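# Sort stickered items into containers of matching color

## Task

Place every item inside the container whose color is the same as the color of the sticker on that item.

## Robot and tools

Robots and cameras. Four identical i2rt Big YAM arms, named arm1, arm2, arm3 and arm4, share the workspace. Each has six revolute joints, a two-finger parallel gripper and a wrist camera (arm1_cam_wrist to arm4_cam_wrist). Four fixed room cameras also exist: cam_room_a1, cam_room_a2, cam_room_b1 and cam_room_b2. With joints 1 and 6 at zero and the hand level and pointing ahead, the wrist camera sits above the hand looking toward the fingertips. Reach is roughly 1.0 m from the joint1 axis.

Frames. Every pose uses one scene frame: metres, origin on the floor, +z up. Foot (base_link) poses, each foot facing its own +x: arm1 at x=-0.644 y=+1.377 z=+0.914, quat_wxyz=(+0.682, +0.007, +0.004, +0.731), so it faces about +y; arm2 at x=-0.655 y=-0.555 z=+0.928, quat (+0.747, +0.002, +0.000, -0.665), facing about -y; arm3 at x=+0.651 y=-1.332 z=+0.868, quat (+0.663, -0.004, -0.006, -0.748), facing about -y; arm4 at x=+0.648 y=+0.477 z=+0.879, quat (+0.687, +0.001, +0.003, +0.727), facing about +y. The hand point lies between the finger pads, about 1 cm short of the tips. The fingers extend along the hand's +z axis and the gap opens along its y axis. Quaternions are written w first.

move. One call is one action. Top-level keys are arm1, arm2, arm3, arm4 and cameras; any other key makes the call invalid. An arm not named receives no new command but may keep driving toward its previous targets. Each arm's object may hold:
- joints: absolute targets keyed by name. joint1_rad (-2.879 to 2.879, base yaw, positive counter-clockwise seen from above, 0 unfolds along the foot's +x), joint2_rad (0 to 3.141, shoulder; 0 has the upper arm level pointing back, larger raises then brings it forward), joint3_rad (0 to 3.019, elbow; 0 is folded), joint4_rad (-1.692 to 1.57, hand pitch, positive tilts fingers up), joint5_rad (-1.57 to 1.57, sideways swing, positive to the arm's right), joint6_rad (-2.094 to 2.094, roll, positive clockwise viewed from behind the hand), all radians; gripper_m (0 to 0.093, metres between fingertips). Done tolerances: ±0.045, ±0.14, ±0.09, ±0.055, ±0.03, ±0.035 rad and ±0.003 m.
- target: one list of seven numbers [x, y, z, qw, qx, qy, qz], an absolute hand pose in the scene frame in the same form as the hand line. The hand travels a straight path starting from its current hand_target. When target is present, joints may contain only gripper_m.
- speed: top path speed in m/s, 0.002 to 0.5, default 0.25; rotation is capped at twice that value in rad/s. Only allowed together with target.
All motions start at once. All hand paths in one call are timed to finish together, paced by the slowest, and last 0.5 to 10 s; one action never exceeds 15 s. The controller keeps each step within 100 mm and 20 degrees of the measured hand, so expect the hand to end a centimetre or more off, to lag, drift, or overshoot speed near full stretch. Joint-space moves can sweep wide arcs. Paths do not avoid objects or other arms. Out-of-range numbers get the call refused; after a refusal or a stop, remaining move, wait and finished_scene calls in the same reply are skipped.

Results. The move line lists each commanded arm with done or its worst status. joint_status and hand_status explain outcomes: off_target (resting away, maybe still pushing), time_out (each joint keeps a nearby target and keeps pushing; send its reported position to relax it), not_followed (a safety check withheld the command; the arm may keep trying). The messages joint command not followed and pose unreachable mean the self and inter-arm clearance check blocked it. on_its_own lists uncommanded activity, where held at is a target, not a reading. Arms marked as last shown were not commanded and repeat old values. hand_target is the pose the current joint targets imply; under load the hand may stop short. Joint velocities are rad/s (gripper m/s) and read within noise when still. Joint torques are N m with per-arm offsets and noise; entries 3 and 4 flip sign beyond ±28. The pictures line names the returned images in order.

Gripper readings. Closed on nothing it shows 0.000 to 0.003. Gripping a rigid part at full force it shows up to about 0.005 narrower, or sometimes up to 0.002 wider, than the part. Commanding about 0.005 below the first-contact reading gives full force (deeper for soft, small or round items); soft items get crushed more the smaller the target. To release, command well above the reading.

wait: seconds from 0 to 10, optional cameras; returns full state and images. zoom_image: camera and region [x0, y0, x1, y1] in pixels from the top-left, at most 504 by 504, only for a camera present in the latest images. read_manual: returns URDF licence text (section licences). finished_scene: scene, the current scene number; irreversible, and the goal must hold with the robots idle.

Avoid. Do not push objects off the work area or onto the floor. Do not let two robots press hard together, including one gripper closing on another arm's fingers; the clearance check can act late and lets fingers, gripper housings and wrist cameras collide. Avoid dropping items, releasing them while moving, slamming or shoving hard. Arms keep pushing after contact and heat up when loaded, stretched out or straining; MOTOR HOT warns from 85 °C, and at 100 °C an OVER-TEMPERATURE FAULT drops that arm for 30 to 60 s or more, after which blocked keys read limit_stop_at_motor_heat and need resending. Loose objects may occasionally be nudged by outside disturbances.

Each tool is called after "Emit:" in YAML: its name, and indented under it one key for each argument.

## Session

Emit:
move:
  arm1: {"joints":{"joint1_rad":1.501,"joint2_rad":1.19,"joint3_rad":1.493,"joint4_rad":-1.358,"joint5_rad":0,"joint6_rad":0,"gripper_m":0.093}}
  arm2: {"joints":{"joint1_rad":-1.687,"joint2_rad":1.19,"joint3_rad":1.493,"joint4_rad":-1.358,"joint5_rad":0,"joint6_rad":0,"gripper_m":0.093}}
  arm3: {"joints":{"joint1_rad":1.691,"joint2_rad":1.19,"joint3_rad":1.493,"joint4_rad":-1.358,"joint5_rad":0,"joint6_rad":0,"gripper_m":0.093}}
  arm4: {"joints":{"joint1_rad":-1.627,"joint2_rad":1.19,"joint3_rad":1.493,"joint4_rad":-1.358,"joint5_rad":0,"joint6_rad":0,"gripper_m":0.093}}

Scene clock: 1.93 s.
Joint torques (N m): arm1=[-1.55 -6.71 13.11 1.44 0.07 -0.02] | arm2=[0.85 -11.16 11.77 1.18 -0.05 0.19] | arm3=[1.55 -9.47 10.63 0.68 0.11 -0.11] | arm4=[1.32 -10.52 10.65 0.94 0.08 -0.07]
Motor temperatures (°C): arm1=[20 23 30 23 21 21 21] | arm2=[23 24 29 22 22 20 23] | arm3=[24 23 25 23 24 23 23] | arm4=[22 22 26 22 24 21 24]
Heat: arm1: hottest joint3_rad 30 °C; arm2: hottest joint3_rad 29 °C; arm3: hottest joint3_rad 25 °C; arm4: hottest joint3_rad 26 °C.
move: arm1 done; arm2 done; arm3 done; arm4 done
Joint velocities: within noise
arm1.joint_positions: joint1_rad=+1.501 joint2_rad=+1.196 joint3_rad=+1.470 joint4_rad=-1.365 joint5_rad=-0.002 joint6_rad=+0.007 gripper_m=+0.09306
arm1.joint_status: all done
arm1.hand: x=-1.0652 y=+1.3770 z=+1.3136 quat_wxyz=(+0.000, +0.969, -0.004, -0.245) (m; scene frame)
arm1.hand_target: x=-1.0673 y=+1.3771 z=+1.3280 quat_wxyz=(-0.001, +0.965, +0.000, -0.263) (m; scene frame)
arm1.hand_status: not commanded
arm2.joint_positions: joint1_rad=-1.690 joint2_rad=+1.200 joint3_rad=+1.485 joint4_rad=-1.344 joint5_rad=+0.001 joint6_rad=-0.014 gripper_m=+0.09310
arm2.joint_status: all done
arm2.hand: x=-1.0908 y=-0.5551 z=+1.3282 quat_wxyz=(+0.004, -0.968, -0.006, +0.252) (m; scene frame)
arm2.hand_target: x=-1.0858 y=-0.5564 z=+1.3348 quat_wxyz=(+0.001, -0.967, -0.001, +0.254) (m; scene frame)
arm2.hand_status: not commanded
arm3.joint_positions: joint1_rad=+1.686 joint2_rad=+1.189 joint3_rad=+1.475 joint4_rad=-1.350 joint5_rad=-0.002 joint6_rad=+0.007 gripper_m=+0.09307
arm3.joint_status: all done
arm3.hand: x=+1.0800 y=-1.3287 z=+1.2680 quat_wxyz=(-0.251, -0.004, -0.968, +0.006) (m; scene frame)
arm3.hand_target: x=+1.0805 y=-1.3267 z=+1.2753 quat_wxyz=(-0.255, +0.001, -0.967, +0.007) (m; scene frame)
arm3.hand_status: not commanded
arm4.joint_positions: joint1_rad=-1.631 joint2_rad=+1.202 joint3_rad=+1.466 joint4_rad=-1.362 joint5_rad=+0.001 joint6_rad=+0.014 gripper_m=+0.09310
arm4.joint_status: all done
arm4.hand: x=+1.0790 y=+0.4764 z=+1.2663 quat_wxyz=(-0.232, -0.009, -0.973, +0.001) (m; scene frame)
arm4.hand_target: x=+1.0799 y=+0.4784 z=+1.2843 quat_wxyz=(-0.253, +0.001, -0.968, +0.002) (m; scene frame)
arm4.hand_status: not commanded
pictures: arm1_cam_wrist, arm2_cam_wrist, arm3_cam_wrist, arm4_cam_wrist, cam_room_a1, cam_room_a2, cam_room_b1, cam_room_b2
Images, in order (width x height): arm1_cam_wrist 672x504, arm2_cam_wrist 672x504, arm3_cam_wrist 672x504, arm4_cam_wrist 672x504, cam_room_a1 672x504, cam_room_a2 672x504, cam_room_b1 672x504, cam_room_b2 672x504.

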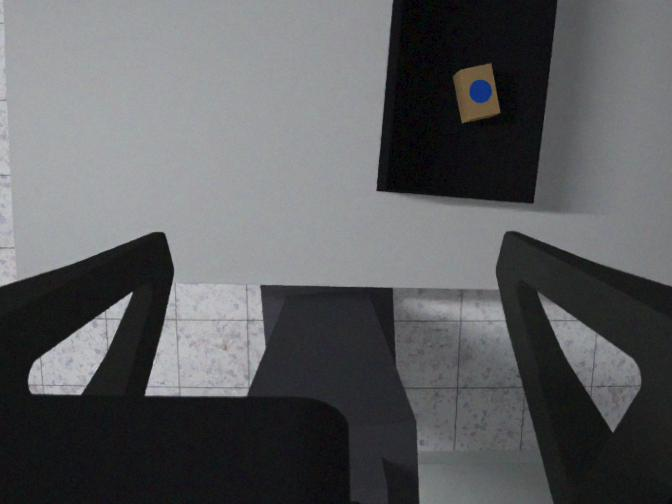

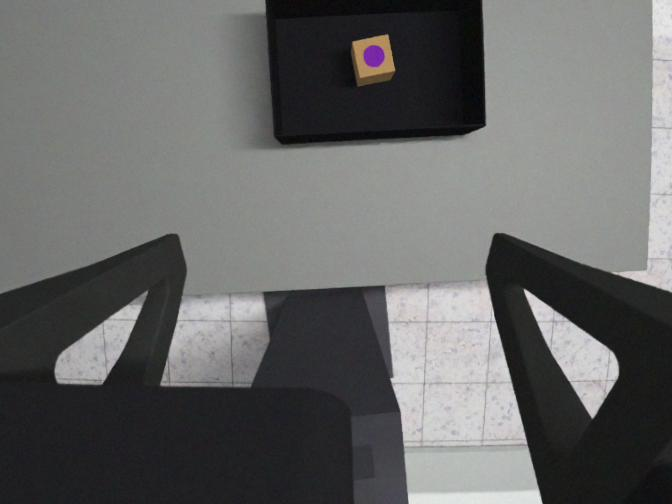

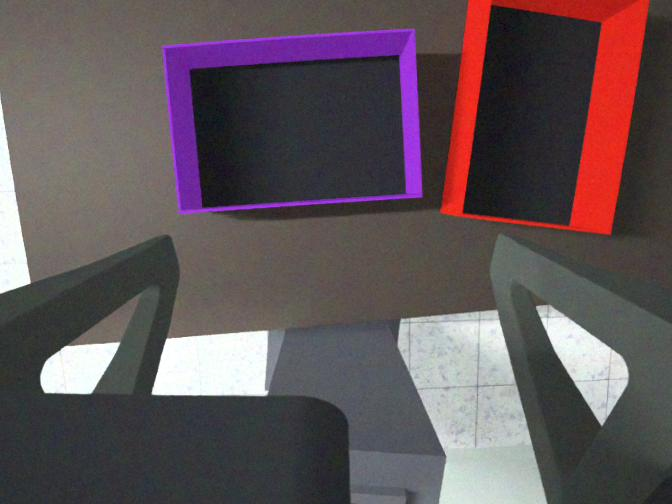

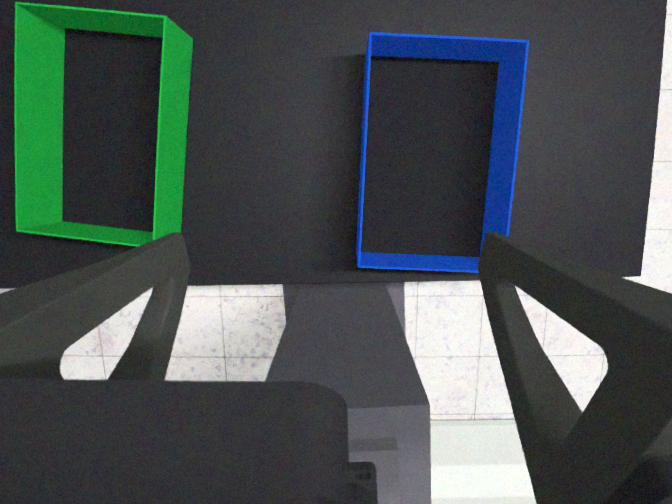

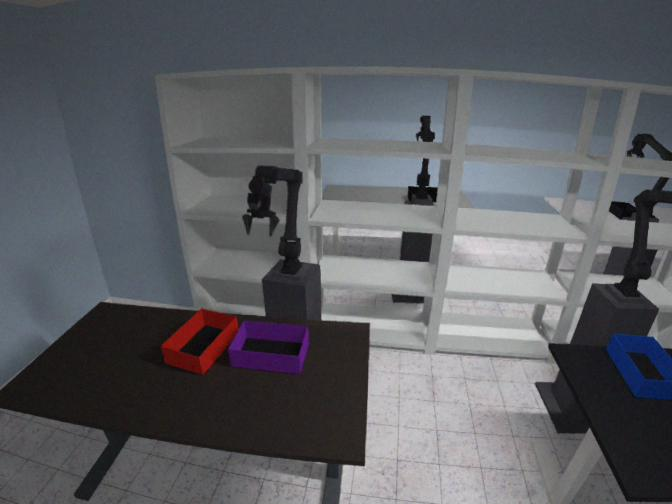

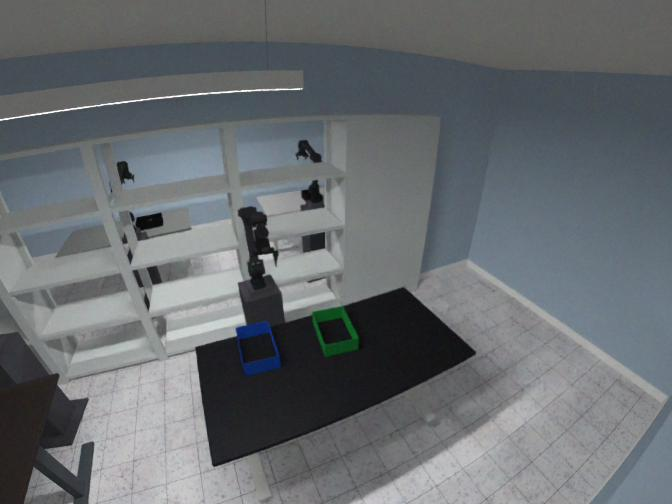

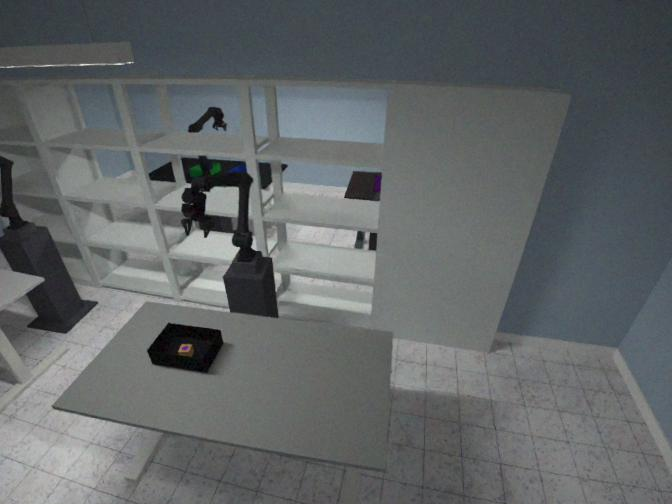

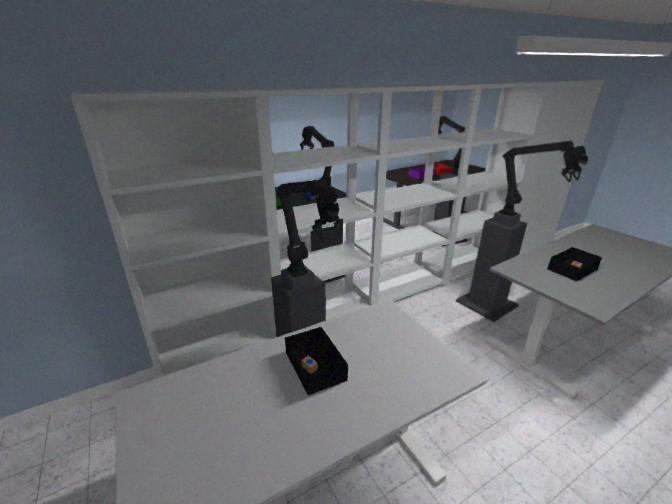

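Emit:
move:
  arm1: {"target":[-1.237,1.603,0.91,-0.0216,-0.958,-0.0754,0.2748],"speed":0.5}
  arm2: {"target":[-1.321,-0.5,0.91,-0.0192,-0.959,-0.0671,0.2749],"speed":0.5}
  arm3: {"joints":{"joint2_rad":0.7,"joint3_rad":0.76,"joint4_rad":-1.107}}
  arm4: {"joints":{"joint2_rad":0.7,"joint3_rad":0.76,"joint4_rad":-1.107}}
  cameras: ["arm1_cam_wrist","arm2_cam_wrist"]

Scene clock: 30.70 s.
Joint torques (N m): arm1=[-1.32 -16.5 12.45 1.59 -0.3 -0.07] | arm2=[0.21 -21.71 12.16 2.33 -0.32 -0.08] | arm3=[1.49 -2.32 9.72 1.54 0.11 -0.11] | arm4=[1.08 -2.2 9.95 1.39 0.06 -0.08]
Motor temperatures (°C): arm1=[20 24 33 23 21 21 21] | arm2=[23 25 31 22 22 20 23] | arm3=[24 23 29 23 24 23 23] | arm4=[22 23 33 22 24 21 24]
Heat: arm1: hottest joint3_rad 33 °C; arm2: hottest joint3_rad 31 °C; arm3: hottest joint3_rad 29 °C; arm4: hottest joint3_rad 33 °C.
move: arm1 off_target; arm2 off_target; arm3 done; arm4 done
Joint velocities: within noise
arm1.joint_positions: joint1_rad=+1.057 joint2_rad=+2.003 joint3_rad=+1.225 joint4_rad=-0.413 joint5_rad=-0.298 joint6_rad=-0.519 gripper_m=+0.09306
arm1.joint_status: not commanded
arm1.hand: x=-1.2098 y=+1.5915 z=+0.8797 quat_wxyz=(+0.041, +0.968, +0.065, -0.240) (m; scene frame)
arm1.hand_target: x=-1.2352 y=+1.6021 z=+0.9111 quat_wxyz=(+0.022, +0.958, +0.075, -0.275) (m; scene frame)
arm1.hand_status: off_target (0.042 m and 4.8 deg from the pose sent, 0.493 m and 10.1 deg at the start)
arm2.joint_positions: joint1_rad=-1.799 joint2_rad=+2.033 joint3_rad=+1.275 joint4_rad=-0.334 joint5_rad=-0.133 joint6_rad=-0.203 gripper_m=+0.09310
arm2.joint_status: not commanded
arm2.hand: x=-1.2951 y=-0.5062 z=+0.8870 quat_wxyz=(-0.025, -0.968, -0.060, +0.243) (m; scene frame)
arm2.hand_target: x=-1.3194 y=-0.5001 z=+0.9110 quat_wxyz=(-0.019, -0.959, -0.067, +0.275) (m; scene frame)
arm2.hand_status: off_target (0.035 m and 3.9 deg from the pose sent, 0.481 m and 8.0 deg at the start)
arm3.joint_positions: joint1_rad=+1.686 joint2_rad=+0.703 joint3_rad=+0.757 joint4_rad=-1.120 joint5_rad=-0.002 joint6_rad=+0.007 gripper_m=+0.09307
arm3.joint_status: all done
arm3.hand: x=+0.9277 y=-1.3301 z=+1.1002 quat_wxyz=(-0.250, -0.004, -0.968, +0.006) (m; scene frame)
arm3.hand_target: x=+0.9309 y=-1.3290 z=+1.1043 quat_wxyz=(-0.260, +0.002, -0.966, +0.007) (m; scene frame)
arm3.hand_status: not commanded
arm4.joint_positions: joint1_rad=-1.631 joint2_rad=+0.699 joint3_rad=+0.746 joint4_rad=-1.123 joint5_rad=+0.001 joint6_rad=+0.014 gripper_m=+0.09310
arm4.joint_status: all done
arm4.hand: x=+0.9230 y=+0.4765 z=+1.1059 quat_wxyz=(-0.243, -0.008, -0.970, +0.001) (m; scene frame)
arm4.hand_target: x=+0.9292 y=+0.4778 z=+1.1144 quat_wxyz=(-0.257, +0.001, -0.966, +0.002) (m; scene frame)
arm4.hand_status: not commanded
pictures: arm1_cam_wrist, arm2_cam_wrist
Images, in order (width x height): arm1_cam_wrist 672x504, arm2_cam_wrist 672x504.

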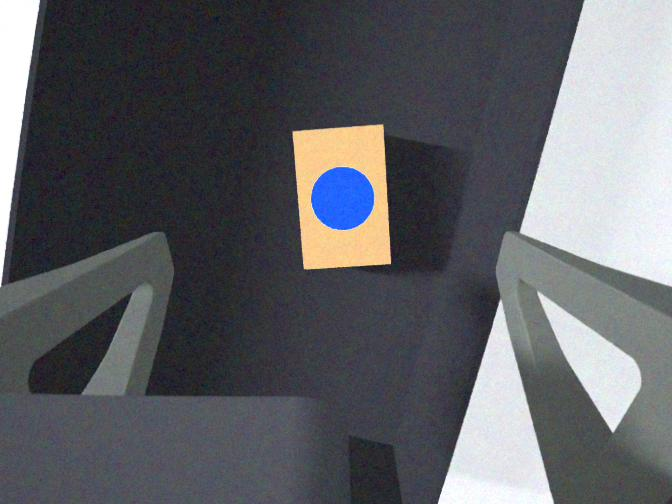

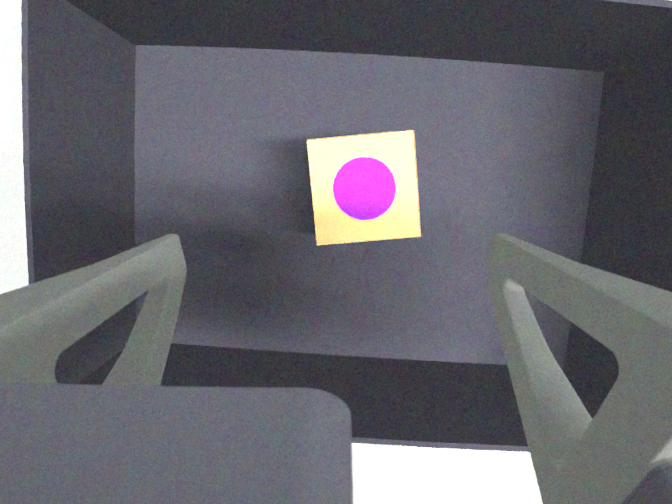

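Emit:
move:
  arm1: {"target":[-1.217,1.593,0.718,-0.0293,-0.9597,-0.1093,0.2571],"speed":0.35}
  arm2: {"target":[-1.311,-0.492,0.718,-0.0293,-0.9597,-0.1093,0.2571],"speed":0.35}
  arm3: {"joints":{"joint1_rad":-1.981}}
  arm4: {"joints":{"joint1_rad":0.895}}
  cameras: []

Emit:
move:
  arm1: {"joints":{"gripper_m":0.03}}
  arm2: {"joints":{"gripper_m":0.03}}
  cameras: []

Emit:
move:
  arm1: {"target":[-1.189,1.583,0.975,-0.0293,-0.9597,-0.1093,0.2571],"speed":0.5}
  arm2: {"target":[-1.281,-0.495,0.975,-0.0293,-0.9597,-0.1093,0.2571],"speed":0.5}
  cameras: ["arm1_cam_wrist","arm2_cam_wrist"]

Emit:
move:
  arm1: {"joints":{"joint1_rad":0.7,"joint2_rad":0.7,"joint3_rad":0.76,"joint4_rad":-1.107,"joint5_rad":0,"joint6_rad":0}}
  arm2: {"joints":{"joint1_rad":0.935,"joint2_rad":0.7,"joint3_rad":0.76,"joint4_rad":-1.107,"joint5_rad":0,"joint6_rad":0}}
  cameras: []

Emit:
move:
  arm1: {"joints":{"joint1_rad":-2.267}}
  arm2: {"target":[0.005,-0.935,1.1,0.25,0.248,0.933,-0.067],"speed":0.5}
  cameras: []

Emit:
move:
  arm1: {"target":[0.009,0.905,1.1,0.246,0.298,0.919,-0.08],"speed":0.5}
  arm2: {"target":[0.005,-0.935,0.982,0.25,0.248,0.933,-0.067],"speed":0.25}
  cameras: []

Scene clock: 81.63 s.
Joint torques (N m): arm1=[-1.2 -14.15 7.69 1.46 -0.03 -0.08] | arm2=[0.03 -19.02 8.21 1.99 -0.35 -0.03] | arm3=[0.62 -2.43 9.69 1.14 -0.06 -0.1] | arm4=[0.97 -1.61 10.02 1.09 0.16 -0.09]
Motor temperatures (°C): arm1=[20 27 36 23 22 21 21] | arm2=[23 27 36 22 22 20 23] | arm3=[24 23 30 23 24 23 23] | arm4=[22 22 37 22 24 21 24]
Heat: arm1: hottest joint3_rad 36 °C; arm2: hottest joint3_rad 36 °C; arm3: hottest joint3_rad 30 °C; arm4: hottest joint3_rad 37 °C.
move: arm1 off_target; arm2 off_target; arm3 done; arm4 done
Joint velocities: within noise
arm1.joint_positions: joint1_rad=+1.053 joint2_rad=+2.318 joint3_rad=+1.240 joint4_rad=-0.081 joint5_rad=-0.318 joint6_rad=-0.596 gripper_m=+0.09301
arm1.joint_status: not commanded
arm1.hand: x=-1.2143 y=+1.5923 z=+0.7315 quat_wxyz=(+0.032, +0.960, +0.104, -0.260) (m; scene frame)
arm1.hand_target: x=-1.2165 y=+1.5929 z=+0.7183 quat_wxyz=(+0.029, +0.960, +0.109, -0.257) (m; scene frame)
arm1.hand_status: off_target (0.014 m and 0.7 deg from the pose sent, 0.162 m and 5.7 deg at the start)
arm2.joint_positions: joint1_rad=-1.821 joint2_rad=+2.363 joint3_rad=+1.348 joint4_rad=-0.044 joint5_rad=-0.181 joint6_rad=-0.311 gripper_m=+0.09303
arm2.joint_status: not commanded
arm2.hand: x=-1.3128 y=-0.4974 z=+0.7387 quat_wxyz=(-0.028, -0.958, -0.109, +0.264) (m; scene frame)
arm2.hand_target: x=-1.3101 y=-0.4923 z=+0.7186 quat_wxyz=(-0.029, -0.960, -0.109, +0.257) (m; scene frame)
arm2.hand_status: off_target (0.021 m and 0.9 deg from the pose sent, 0.170 m and 5.9 deg at the start)
arm3.joint_positions: joint1_rad=-1.971 joint2_rad=+0.703 joint3_rad=+0.757 joint4_rad=-1.112 joint5_rad=+0.002 joint6_rad=+0.005 gripper_m=+0.09307
arm3.joint_status: all done
arm3.hand: x=+0.4092 y=-1.1890 z=+1.0987 quat_wxyz=(+0.059, -0.935, +0.253, +0.243) (m; scene frame)
arm3.hand_target: x=+0.4093 y=-1.1861 z=+1.1016 quat_wxyz=(+0.062, -0.933, +0.255, +0.247) (m; scene frame)
arm3.hand_status: not commanded
arm4.joint_positions: joint1_rad=+0.893 joint2_rad=+0.699 joint3_rad=+0.746 joint4_rad=-1.117 joint5_rad=-0.002 joint6_rad=+0.012 gripper_m=+0.09310
arm4.joint_status: all done
arm4.hand: x=+0.4251 y=+0.6385 z=+1.1084 quat_wxyz=(-0.071, +0.920, -0.302, -0.239) (m; scene frame)
arm4.hand_target: x=+0.4211 y=+0.6412 z=+1.1163 quat_wxyz=(-0.077, +0.919, -0.295, -0.248) (m; scene frame)
arm4.hand_status: not commanded
pictures: none
No camera images: "cameras" was empty.

Scene clock: 82.27 s.
Joint torques (N m): arm1=[-1.67 -14.27 7.57 1.37 0.14 -0.09] | arm2=[0.09 -19.08 8.23 1.99 -0.29 -0.03] | arm3=[0.67 -2.37 9.65 1.18 -0.05 -0.09] | arm4=[0.97 -2.08 9.94 1.18 0.14 -0.07]
Motor temperatures (°C): arm1=[20 27 36 23 22 21 21] | arm2=[23 27 36 22 22 20 23] | arm3=[24 23 30 23 24 23 23] | arm4=[22 22 37 22 24 21 24]
Heat: arm1: hottest joint3_rad 36 °C; arm2: hottest joint3_rad 36 °C; arm3: hottest joint3_rad 30 °C; arm4: hottest joint3_rad 37 °C.
move: arm1 off_target; arm2 off_target
Joint velocities: within noise
arm1.joint_positions: joint1_rad=+1.054 joint2_rad=+2.318 joint3_rad=+1.240 joint4_rad=-0.081 joint5_rad=-0.322 joint6_rad=-0.596 gripper_m=+0.04361
arm1.joint_status: gripper_m off_target (ended at +0.04364, target +0.03000)
arm1.hand: x=-1.2148 y=+1.5911 z=+0.7317 quat_wxyz=(+0.033, +0.959, +0.105, -0.260) (m; scene frame)
arm1.hand_target: x=-1.2165 y=+1.5928 z=+0.7183 quat_wxyz=(+0.029, +0.960, +0.109, -0.257) (m; scene frame)
arm1.hand_status: not commanded
arm2.joint_positions: joint1_rad=-1.823 joint2_rad=+2.363 joint3_rad=+1.348 joint4_rad=-0.044 joint5_rad=-0.182 joint6_rad=-0.311 gripper_m=+0.05299
arm2.joint_status: gripper_m off_target (ended at +0.05302, target +0.03000)
arm2.hand: x=-1.3127 y=-0.4961 z=+0.7387 quat_wxyz=(-0.029, -0.958, -0.108, +0.264) (m; scene frame)
arm2.hand_target: x=-1.3100 y=-0.4923 z=+0.7186 quat_wxyz=(-0.029, -0.960, -0.109, +0.257) (m; scene frame)
arm2.hand_status: not commanded
arm3, arm4: as last shown
pictures: none
No camera images: "cameras" was empty.

Scene clock: 83.73 s.
Joint torques (N m): arm1=[-1.96 -12.81 11.82 0.62 -0.27 -0.08] | arm2=[0.09 -17.96 11.23 1.24 -0.3 -0.04] | arm3=[0.56 -2.37 9.69 1.17 -0.07 -0.1] | arm4=[1.32 -1.96 9.95 1.24 0.12 -0.06]
Motor temperatures (°C): arm1=[20 27 36 23 22 21 21] | arm2=[23 27 36 22 22 20 23] | arm3=[24 23 30 23 24 23 23] | arm4=[22 22 37 22 24 21 24]
Heat: arm1: hottest joint3_rad 36 °C; arm2: hottest joint3_rad 36 °C; arm3: hottest joint3_rad 30 °C; arm4: hottest joint3_rad 37 °C.
move: arm1 off_target; arm2 done
Joint velocities: within noise
arm1.joint_positions: joint1_rad=+1.054 joint2_rad=+1.789 joint3_rad=+1.168 joint4_rad=-0.557 joint5_rad=-0.314 joint6_rad=-0.603 gripper_m=+0.04361
arm1.joint_status: not commanded
arm1.hand: x=-1.1811 y=+1.5775 z=+0.9669 quat_wxyz=(+0.034, +0.962, +0.106, -0.251) (m; scene frame)
arm1.hand_target: x=-1.1887 y=+1.5829 z=+0.9750 quat_wxyz=(+0.029, +0.960, +0.109, -0.257) (m; scene frame)
arm1.hand_status: off_target (0.013 m and 1.0 deg from the pose sent, 0.245 m and 0.8 deg at the start; pose on its path clipped on 2 of 44 steps)
arm2.joint_positions: joint1_rad=-1.825 joint2_rad=+1.842 joint3_rad=+1.251 joint4_rad=-0.475 joint5_rad=-0.184 joint6_rad=-0.313 gripper_m=+0.05299
arm2.joint_status: not commanded
arm2.hand: x=-1.2769 y=-0.5009 z=+0.9785 quat_wxyz=(-0.030, -0.959, -0.108, +0.261) (m; scene frame)
arm2.hand_target: x=-1.2808 y=-0.4950 z=+0.9751 quat_wxyz=(-0.029, -0.960, -0.109, +0.257) (m; scene frame)
arm2.hand_status: done (0.008 m and 0.5 deg from the pose sent, 0.238 m and 0.9 deg at the start)
arm3, arm4: as last shown
pictures: arm1_cam_wrist, arm2_cam_wrist
Images, in order (width x height): arm1_cam_wrist 672x504, arm2_cam_wrist 672x504.

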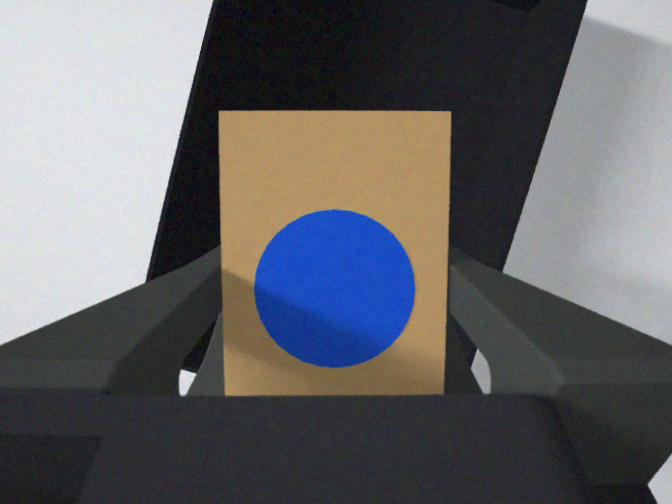

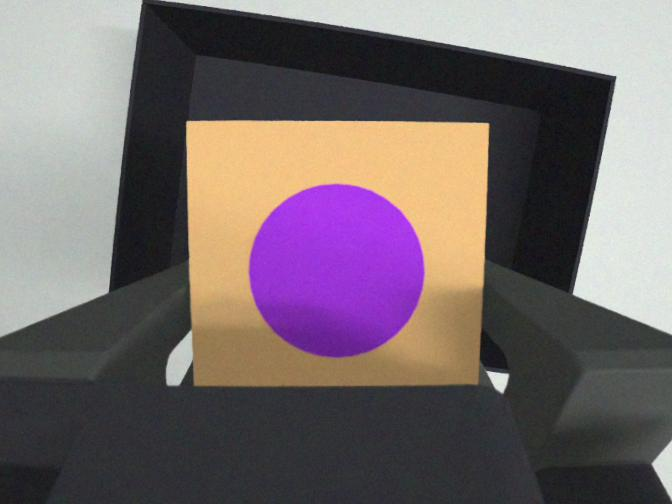

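Scene clock: 86.00 s.
Joint torques (N m): arm1=[-0.44 0.5 11.66 0.95 -0.05 0.09] | arm2=[1.08 -3.37 10.56 1.29 0.13 0.21] | arm3=[0.44 -2.49 9.66 1.17 -0.05 -0.1] | arm4=[1.14 -1.96 10.07 1.22 0.15 -0.07]
Motor temperatures (°C): arm1=[20 26 36 23 22 21 21] | arm2=[23 27 35 22 22 20 23] | arm3=[24 23 30 23 24 23 23] | arm4=[22 22 37 22 24 21 24]
Heat: arm1: hottest joint3_rad 36 °C; arm2: hottest joint3_rad 35 °C; arm3: hottest joint3_rad 30 °C; arm4: hottest joint3_rad 37 °C.
move: arm1 done; arm2 done
Joint velocities: within noise
arm1.joint_positions: joint1_rad=+0.690 joint2_rad=+0.699 joint3_rad=+0.756 joint4_rad=-1.097 joint5_rad=+0.002 joint6_rad=-0.008 gripper_m=+0.04363
arm1.joint_status: all done
arm1.hand: x=-0.8332 y=+1.5813 z=+1.1537 quat_wxyz=(-0.104, +0.886, -0.378, -0.248) (m; scene frame)
arm1.hand_target: x=-0.8346 y=+1.5784 z=+1.1542 quat_wxyz=(-0.099, +0.887, -0.377, -0.246) (m; scene frame)
arm1.hand_status: not commanded
arm2.joint_positions: joint1_rad=+0.932 joint2_rad=+0.704 joint3_rad=+0.771 joint4_rad=-1.095 joint5_rad=-0.003 joint6_rad=-0.015 gripper_m=+0.05302
arm2.joint_status: all done
arm2.hand: x=-0.4082 y=-0.6983 z=+1.1705 quat_wxyz=(-0.259, -0.242, -0.933, +0.068) (m; scene frame)
arm2.hand_target: x=-0.4124 y=-0.6954 z=+1.1646 quat_wxyz=(-0.251, -0.248, -0.933, +0.065) (m; scene frame)
arm2.hand_status: not commanded
arm3, arm4: as last shown
pictures: none
No camera images: "cameras" was empty.

Scene clock: 88.33 s.
Joint torques (N m): arm1=[-2.9 0.62 11.85 0.92 -0.02 0.09] | arm2=[1.14 -23.36 16.73 1.13 0.14 0.19] | arm3=[0.67 -2.37 9.69 1.17 -0.07 -0.1] | arm4=[1.26 -2.2 10.06 1.24 0.12 -0.07]
Motor temperatures (°C): arm1=[20 26 36 23 22 21 21] | arm2=[23 27 36 22 22 20 23] | arm3=[24 23 30 23 24 23 23] | arm4=[22 22 37 22 24 21 24]
Heat: arm1: hottest joint3_rad 36 °C; arm2: hottest joint3_rad 36 °C; arm3: hottest joint3_rad 30 °C; arm4: hottest joint3_rad 37 °C.
move: arm1 done; arm2 off_target
Joint velocities: within noise
arm1.joint_positions: joint1_rad=-2.262 joint2_rad=+0.699 joint3_rad=+0.756 joint4_rad=-1.097 joint5_rad=+0.002 joint6_rad=-0.007 gripper_m=+0.04365
arm1.joint_status: all done
arm1.hand: x=-0.4118 y=+1.2120 z=+1.1461 quat_wxyz=(-0.242, -0.292, -0.922, +0.083) (m; scene frame)
arm1.hand_target: x=-0.4135 y=+1.2117 z=+1.1466 quat_wxyz=(-0.239, -0.298, -0.921, +0.081) (m; scene frame)
arm1.hand_status: not commanded
arm2.joint_positions: joint1_rad=+0.932 joint2_rad=+2.045 joint3_rad=+1.857 joint4_rad=-0.902 joint5_rad=+0.000 joint6_rad=-0.015 gripper_m=+0.05302
arm2.joint_status: not commanded
arm2.hand: x=-0.0107 y=-0.9273 z=+1.0748 quat_wxyz=(-0.230, -0.244, -0.940, +0.061) (m; scene frame)
arm2.hand_target: x=+0.0036 y=-0.9341 z=+1.1004 quat_wxyz=(-0.251, -0.248, -0.933, +0.067) (m; scene frame)
arm2.hand_status: off_target (0.031 m and 2.6 deg from the pose sent, 0.481 m and 1.3 deg at the start)
arm3, arm4: as last shown
pictures: none
No camera images: "cameras" was empty.

Scene clock: 90.47 s.
Joint torques (N m): arm1=[-2.84 -21.54 17.68 0.73 -0.03 0.14] | arm2=[1.08 -21.66 9.84 2.62 0.1 0.19] | arm3=[0.56 -2.43 9.72 1.2 -0.07 -0.1] | arm4=[1.08 -1.9 9.95 1.18 0.15 -0.07]
Motor temperatures (°C): arm1=[20 26 37 23 22 21 21] | arm2=[23 27 36 22 22 20 23] | arm3=[24 23 30 23 24 23 23] | arm4=[22 22 37 22 24 21 24]
Heat: arm1: hottest joint3_rad 37 °C; arm2: hottest joint3_rad 36 °C; arm3: hottest joint3_rad 30 °C; arm4: hottest joint3_rad 37 °C.
move: arm1 off_target; arm2 off_target
Joint velocities: within noise
arm1.joint_positions: joint1_rad=-2.262 joint2_rad=+2.178 joint3_rad=+2.118 joint4_rad=-1.035 joint5_rad=-0.005 joint6_rad=-0.006 gripper_m=+0.04365
arm1.joint_status: not commanded
arm1.hand: x=-0.0011 y=+0.9181 z=+1.0639 quat_wxyz=(-0.217, -0.294, -0.928, +0.072) (m; scene frame)
arm1.hand_target: x=+0.0071 y=+0.9064 z=+1.1001 quat_wxyz=(-0.247, -0.298, -0.919, +0.080) (m; scene frame)
arm1.hand_status: off_target (0.040 m and 3.6 deg from the pose sent, 0.523 m and 0.9 deg at the start)
arm2.joint_positions: joint1_rad=+0.931 joint2_rad=+2.110 joint3_rad=+1.767 joint4_rad=-0.678 joint5_rad=+0.002 joint6_rad=-0.014 gripper_m=+0.05302
arm2.joint_status: not commanded
arm2.hand: x=+0.0052 y=-0.9371 z=+1.0108 quat_wxyz=(-0.262, -0.243, -0.931, +0.071) (m; scene frame)
arm2.hand_target: x=+0.0040 y=-0.9346 z=+0.9825 quat_wxyz=(-0.250, -0.248, -0.933, +0.067) (m; scene frame)
arm2.hand_status: off_target (0.029 m and 1.6 deg from the pose sent, 0.094 m and 2.6 deg at the start)
arm3, arm4: as last shown
pictures: none
No camera images: "cameras" was empty.

Emit:
move:
  arm1: {"target":[0.006,0.909,0.984,0.246,0.298,0.919,-0.08],"speed":0.25}
  arm2: {"target":[0.005,-0.936,1.01,0.25,0.248,0.933,-0.067],"speed":0.1,"joints":{"gripper_m":0.093}}
  cameras: []

Emit:
move:
  arm1: {"target":[0.006,0.909,1.005,0.246,0.298,0.919,-0.08],"speed":0.1,"joints":{"gripper_m":0.093}}
  arm2: {"target":[-0.37,-0.719,1.14,0.25,0.248,0.933,-0.067],"speed":0.5}
  cameras: []

Emit:
move:
  arm1: {"target":[-0.38,1.186,1.14,0.246,0.298,0.919,-0.08],"speed":0.5}
  arm3: {"target":[-0.005,-0.945,1.11,0.071,-0.9285,0.249,0.266],"speed":0.5}
  cameras: ["arm3_cam_wrist"]

Emit:
move:
  arm4: {"target":[-0.004,0.943,1.11,0.083,-0.917,0.289,0.263],"speed":0.5}
  cameras: ["arm4_cam_wrist","arm3_cam_wrist"]

Scene clock: 100.60 s.
Joint torques (N m): arm1=[-2.14 -19.55 10.84 1.76 0.05 0.09] | arm2=[0.97 -23.77 12.85 0.68 0.05 0.11] | arm3=[0.56 -2.43 9.69 1.2 -0.06 -0.11] | arm4=[1.26 -2.37 9.84 1.18 0.14 -0.07]
Motor temperatures (°C): arm1=[20 26 39 23 21 21 22] | arm2=[23 27 35 22 22 20 23] | arm3=[24 23 30 23 24 23 23] | arm4=[22 22 38 22 24 21 24]
Heat: arm1: hottest joint3_rad 39 °C; arm2: hottest joint3_rad 35 °C; arm3: hottest joint3_rad 30 °C; arm4: hottest joint3_rad 38 °C.
move: arm1 off_target; arm2 done
Joint velocities: within noise
arm1.joint_positions: joint1_rad=-2.264 joint2_rad=+2.194 joint3_rad=+1.960 joint4_rad=-0.786 joint5_rad=-0.005 joint6_rad=+0.001 gripper_m=+0.04365
arm1.joint_status: not commanded
arm1.hand: x=+0.0055 y=+0.9107 z=+1.0029 quat_wxyz=(-0.252, -0.295, -0.918, +0.082) (m; scene frame)
arm1.hand_target: x=+0.0055 y=+0.9094 z=+0.9840 quat_wxyz=(-0.246, -0.298, -0.919, +0.080) (m; scene frame)
arm1.hand_status: off_target (0.019 m and 0.8 deg from the pose sent, 0.081 m and 3.6 deg at the start)
arm2.joint_positions: joint1_rad=+0.931 joint2_rad=+2.110 joint3_rad=+1.767 joint4_rad=-0.690 joint5_rad=+0.002 joint6_rad=-0.009 gripper_m=+0.09293
arm2.joint_status: all done
arm2.hand: x=+0.0030 y=-0.9359 z=+1.0093 quat_wxyz=(-0.257, -0.246, -0.932, +0.069) (m; scene frame)
arm2.hand_target: x=+0.0049 y=-0.9361 z=+1.0100 quat_wxyz=(-0.250, -0.248, -0.933, +0.067) (m; scene frame)
arm2.hand_status: done (0.002 m and 0.9 deg from the pose sent, 0.001 m and 1.6 deg at the start)
arm3, arm4: as last shown
pictures: none
No camera images: "cameras" was empty.

Scene clock: 102.37 s.
Joint torques (N m): arm1=[-1.96 -19.84 13.68 0.29 -0.04 0.01] | arm2=[1.49 -3.96 10.26 1.25 0.14 0.18] | arm3=[0.79 -2.43 9.69 1.18 -0.06 -0.1] | arm4=[1.14 -1.73 9.91 1.22 0.13 -0.09]
Motor temperatures (°C): arm1=[20 26 39 23 21 21 22] | arm2=[23 27 35 22 22 20 23] | arm3=[24 23 30 23 24 23 23] | arm4=[22 22 38 22 24 21 24]
Heat: arm1: hottest joint3_rad 39 °C; arm2: hottest joint3_rad 35 °C; arm3: hottest joint3_rad 30 °C; arm4: hottest joint3_rad 38 °C.
move: arm1 done; arm2 off_target
Joint velocities: within noise
arm1.joint_positions: joint1_rad=-2.265 joint2_rad=+2.194 joint3_rad=+1.960 joint4_rad=-0.792 joint5_rad=-0.003 joint6_rad=+0.008 gripper_m=+0.09296
arm1.joint_status: all done
arm1.hand: x=+0.0040 y=+0.9108 z=+1.0022 quat_wxyz=(-0.249, -0.299, -0.918, +0.082) (m; scene frame)
arm1.hand_target: x=+0.0059 y=+0.9092 z=+1.0048 quat_wxyz=(-0.246, -0.298, -0.919, +0.080) (m; scene frame)
arm1.hand_status: done (0.004 m and 0.4 deg from the pose sent, 0.003 m and 0.8 deg at the start)
arm2.joint_positions: joint1_rad=+0.931 joint2_rad=+0.845 joint3_rad=+0.777 joint4_rad=-0.938 joint5_rad=+0.003 joint6_rad=-0.009 gripper_m=+0.09293
arm2.joint_status: not commanded
arm2.hand: x=-0.3667 y=-0.7237 z=+1.1533 quat_wxyz=(-0.269, -0.245, -0.929, +0.073) (m; scene frame)
arm2.hand_target: x=-0.3702 y=-0.7190 z=+1.1402 quat_wxyz=(-0.250, -0.248, -0.933, +0.067) (m; scene frame)
arm2.hand_status: off_target (0.015 m and 2.4 deg from the pose sent, 0.451 m and 0.9 deg at the start)
arm3, arm4: as last shown
pictures: none
No camera images: "cameras" was empty.

Scene clock: 104.33 s.
Joint torques (N m): arm1=[-2.9 -0.56 11.56 0.8 -0.05 -0.03] | arm2=[1.49 -3.84 10.26 1.28 0.15 0.18] | arm3=[1.2 -24.59 14.08 0.65 0.11 -0.13] | arm4=[0.73 -1.73 10.06 1.21 0.14 -0.08]
Motor temperatures (°C): arm1=[20 26 39 23 21 21 22] | arm2=[23 27 35 22 22 20 23] | arm3=[24 23 30 23 24 23 23] | arm4=[22 22 38 22 24 21 24]
Heat: arm1: hottest joint3_rad 39 °C; arm2: hottest joint3_rad 35 °C; arm3: hottest joint3_rad 30 °C; arm4: hottest joint3_rad 38 °C.
move: arm1 done; arm3 off_target
Joint velocities: within noise
arm1.joint_positions: joint1_rad=-2.265 joint2_rad=+0.820 joint3_rad=+0.790 joint4_rad=-0.988 joint5_rad=-0.009 joint6_rad=+0.004 gripper_m=+0.09297
arm1.joint_status: not commanded
arm1.hand: x=-0.3769 y=+1.1879 z=+1.1424 quat_wxyz=(-0.254, -0.296, -0.917, +0.081) (m; scene frame)
arm1.hand_target: x=-0.3800 y=+1.1860 z=+1.1400 quat_wxyz=(-0.246, -0.298, -0.919, +0.080) (m; scene frame)
arm1.hand_status: done (0.004 m and 0.9 deg from the pose sent, 0.492 m and 0.5 deg at the start)
arm2: as last shown
arm3.joint_positions: joint1_rad=-1.971 joint2_rad=+2.011 joint3_rad=+1.983 joint4_rad=-1.027 joint5_rad=+0.005 joint6_rad=+0.000 gripper_m=+0.09307
arm3.joint_status: not commanded
arm3.hand: x=+0.0028 y=-0.9553 z=+1.0811 quat_wxyz=(+0.062, -0.935, +0.251, +0.243) (m; scene frame)
arm3.hand_target: x=-0.0037 y=-0.9458 z=+1.1100 quat_wxyz=(+0.071, -0.928, +0.249, +0.266) (m; scene frame)
arm3.hand_status: off_target (0.032 m and 2.9 deg from the pose sent, 0.481 m and 3.1 deg at the start)
arm4.joint_positions: joint1_rad=+0.893 joint2_rad=+0.699 joint3_rad=+0.746 joint4_rad=-1.117 joint5_rad=-0.002 joint6_rad=+0.012 gripper_m=+0.09310
arm4.joint_status: not commanded
arm4.hand: x=+0.4251 y=+0.6385 z=+1.1084 quat_wxyz=(-0.071, +0.920, -0.302, -0.239) (m; scene frame)
arm4.hand_target: x=+0.4211 y=+0.6412 z=+1.1163 quat_wxyz=(-0.077, +0.919, -0.295, -0.248) (m; scene frame)
arm4.hand_status: not commanded
pictures: arm3_cam_wrist
Images, in order (width x height): arm3_cam_wrist 672x504.

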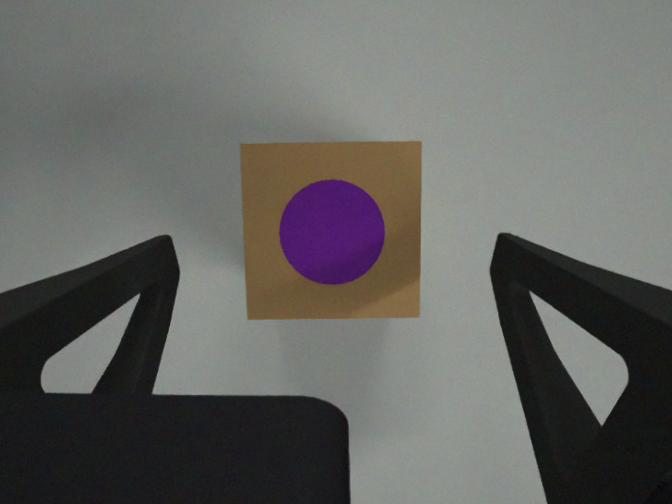

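Scene clock: 106.43 s.
Joint torques (N m): arm1=[-2.49 -0.38 11.55 0.76 -0.08 -0.1] | arm2=[1.44 -3.9 10.28 1.26 0.15 0.17] | arm3=[1.26 -24.59 14.08 0.66 0.13 -0.11] | arm4=[1.73 -24.76 12.81 0.5 0.18 -0.1]
Motor temperatures (°C): arm1=[20 26 39 23 21 21 22] | arm2=[23 27 35 22 22 20 23] | arm3=[24 23 30 23 24 23 23] | arm4=[22 22 38 22 24 21 24]
Heat: arm1: hottest joint3_rad 39 °C; arm2: hottest joint3_rad 35 °C; arm3: hottest joint3_rad 30 °C; arm4: hottest joint3_rad 38 °C.
move: arm4 off_target
Joint velocities: within noise
arm1, arm2, arm3: as last shown
arm3.hand_target: x=-0.0037 y=-0.9457 z=+1.1100 quat_wxyz=(+0.071, -0.928, +0.249, +0.266) (m; scene frame)
arm4.joint_positions: joint1_rad=+0.893 joint2_rad=+2.149 joint3_rad=+2.193 joint4_rad=-1.084 joint5_rad=-0.002 joint6_rad=+0.005 gripper_m=+0.09310
arm4.joint_status: not commanded
arm4.hand: x=+0.0051 y=+0.9389 z=+1.0958 quat_wxyz=(-0.076, +0.918, -0.298, -0.252) (m; scene frame)
arm4.hand_target: x=-0.0033 y=+0.9426 z=+1.1099 quat_wxyz=(-0.083, +0.917, -0.289, -0.264) (m; scene frame)
arm4.hand_status: off_target (0.017 m and 1.8 deg from the pose sent, 0.526 m and 3.4 deg at the start)
pictures: arm3_cam_wrist, arm4_cam_wrist
Images, in order (width x height): arm3_cam_wrist 672x504, arm4_cam_wrist 672x504.

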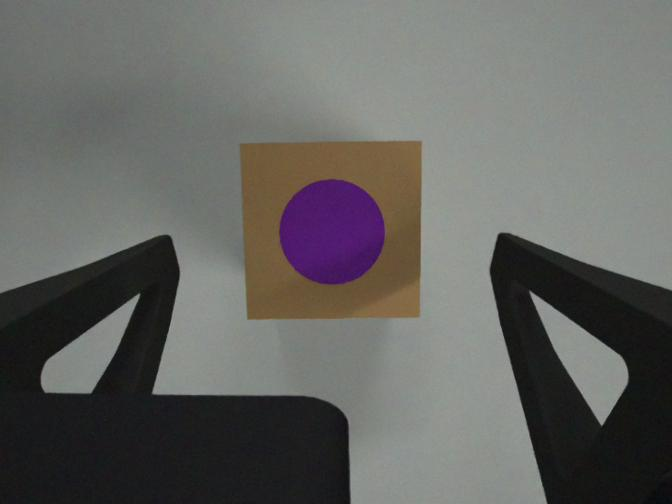

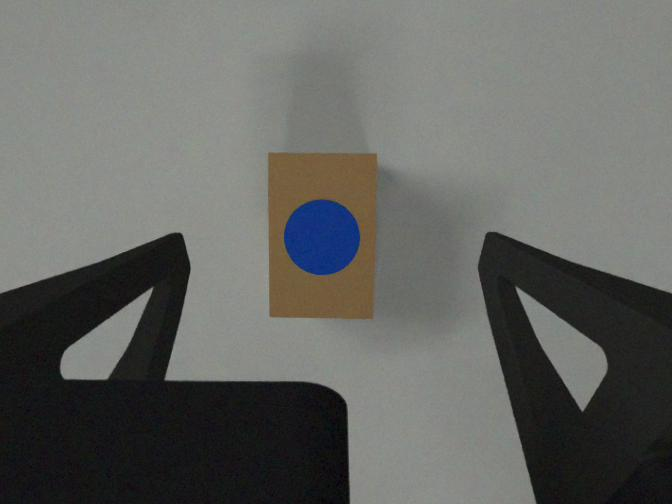

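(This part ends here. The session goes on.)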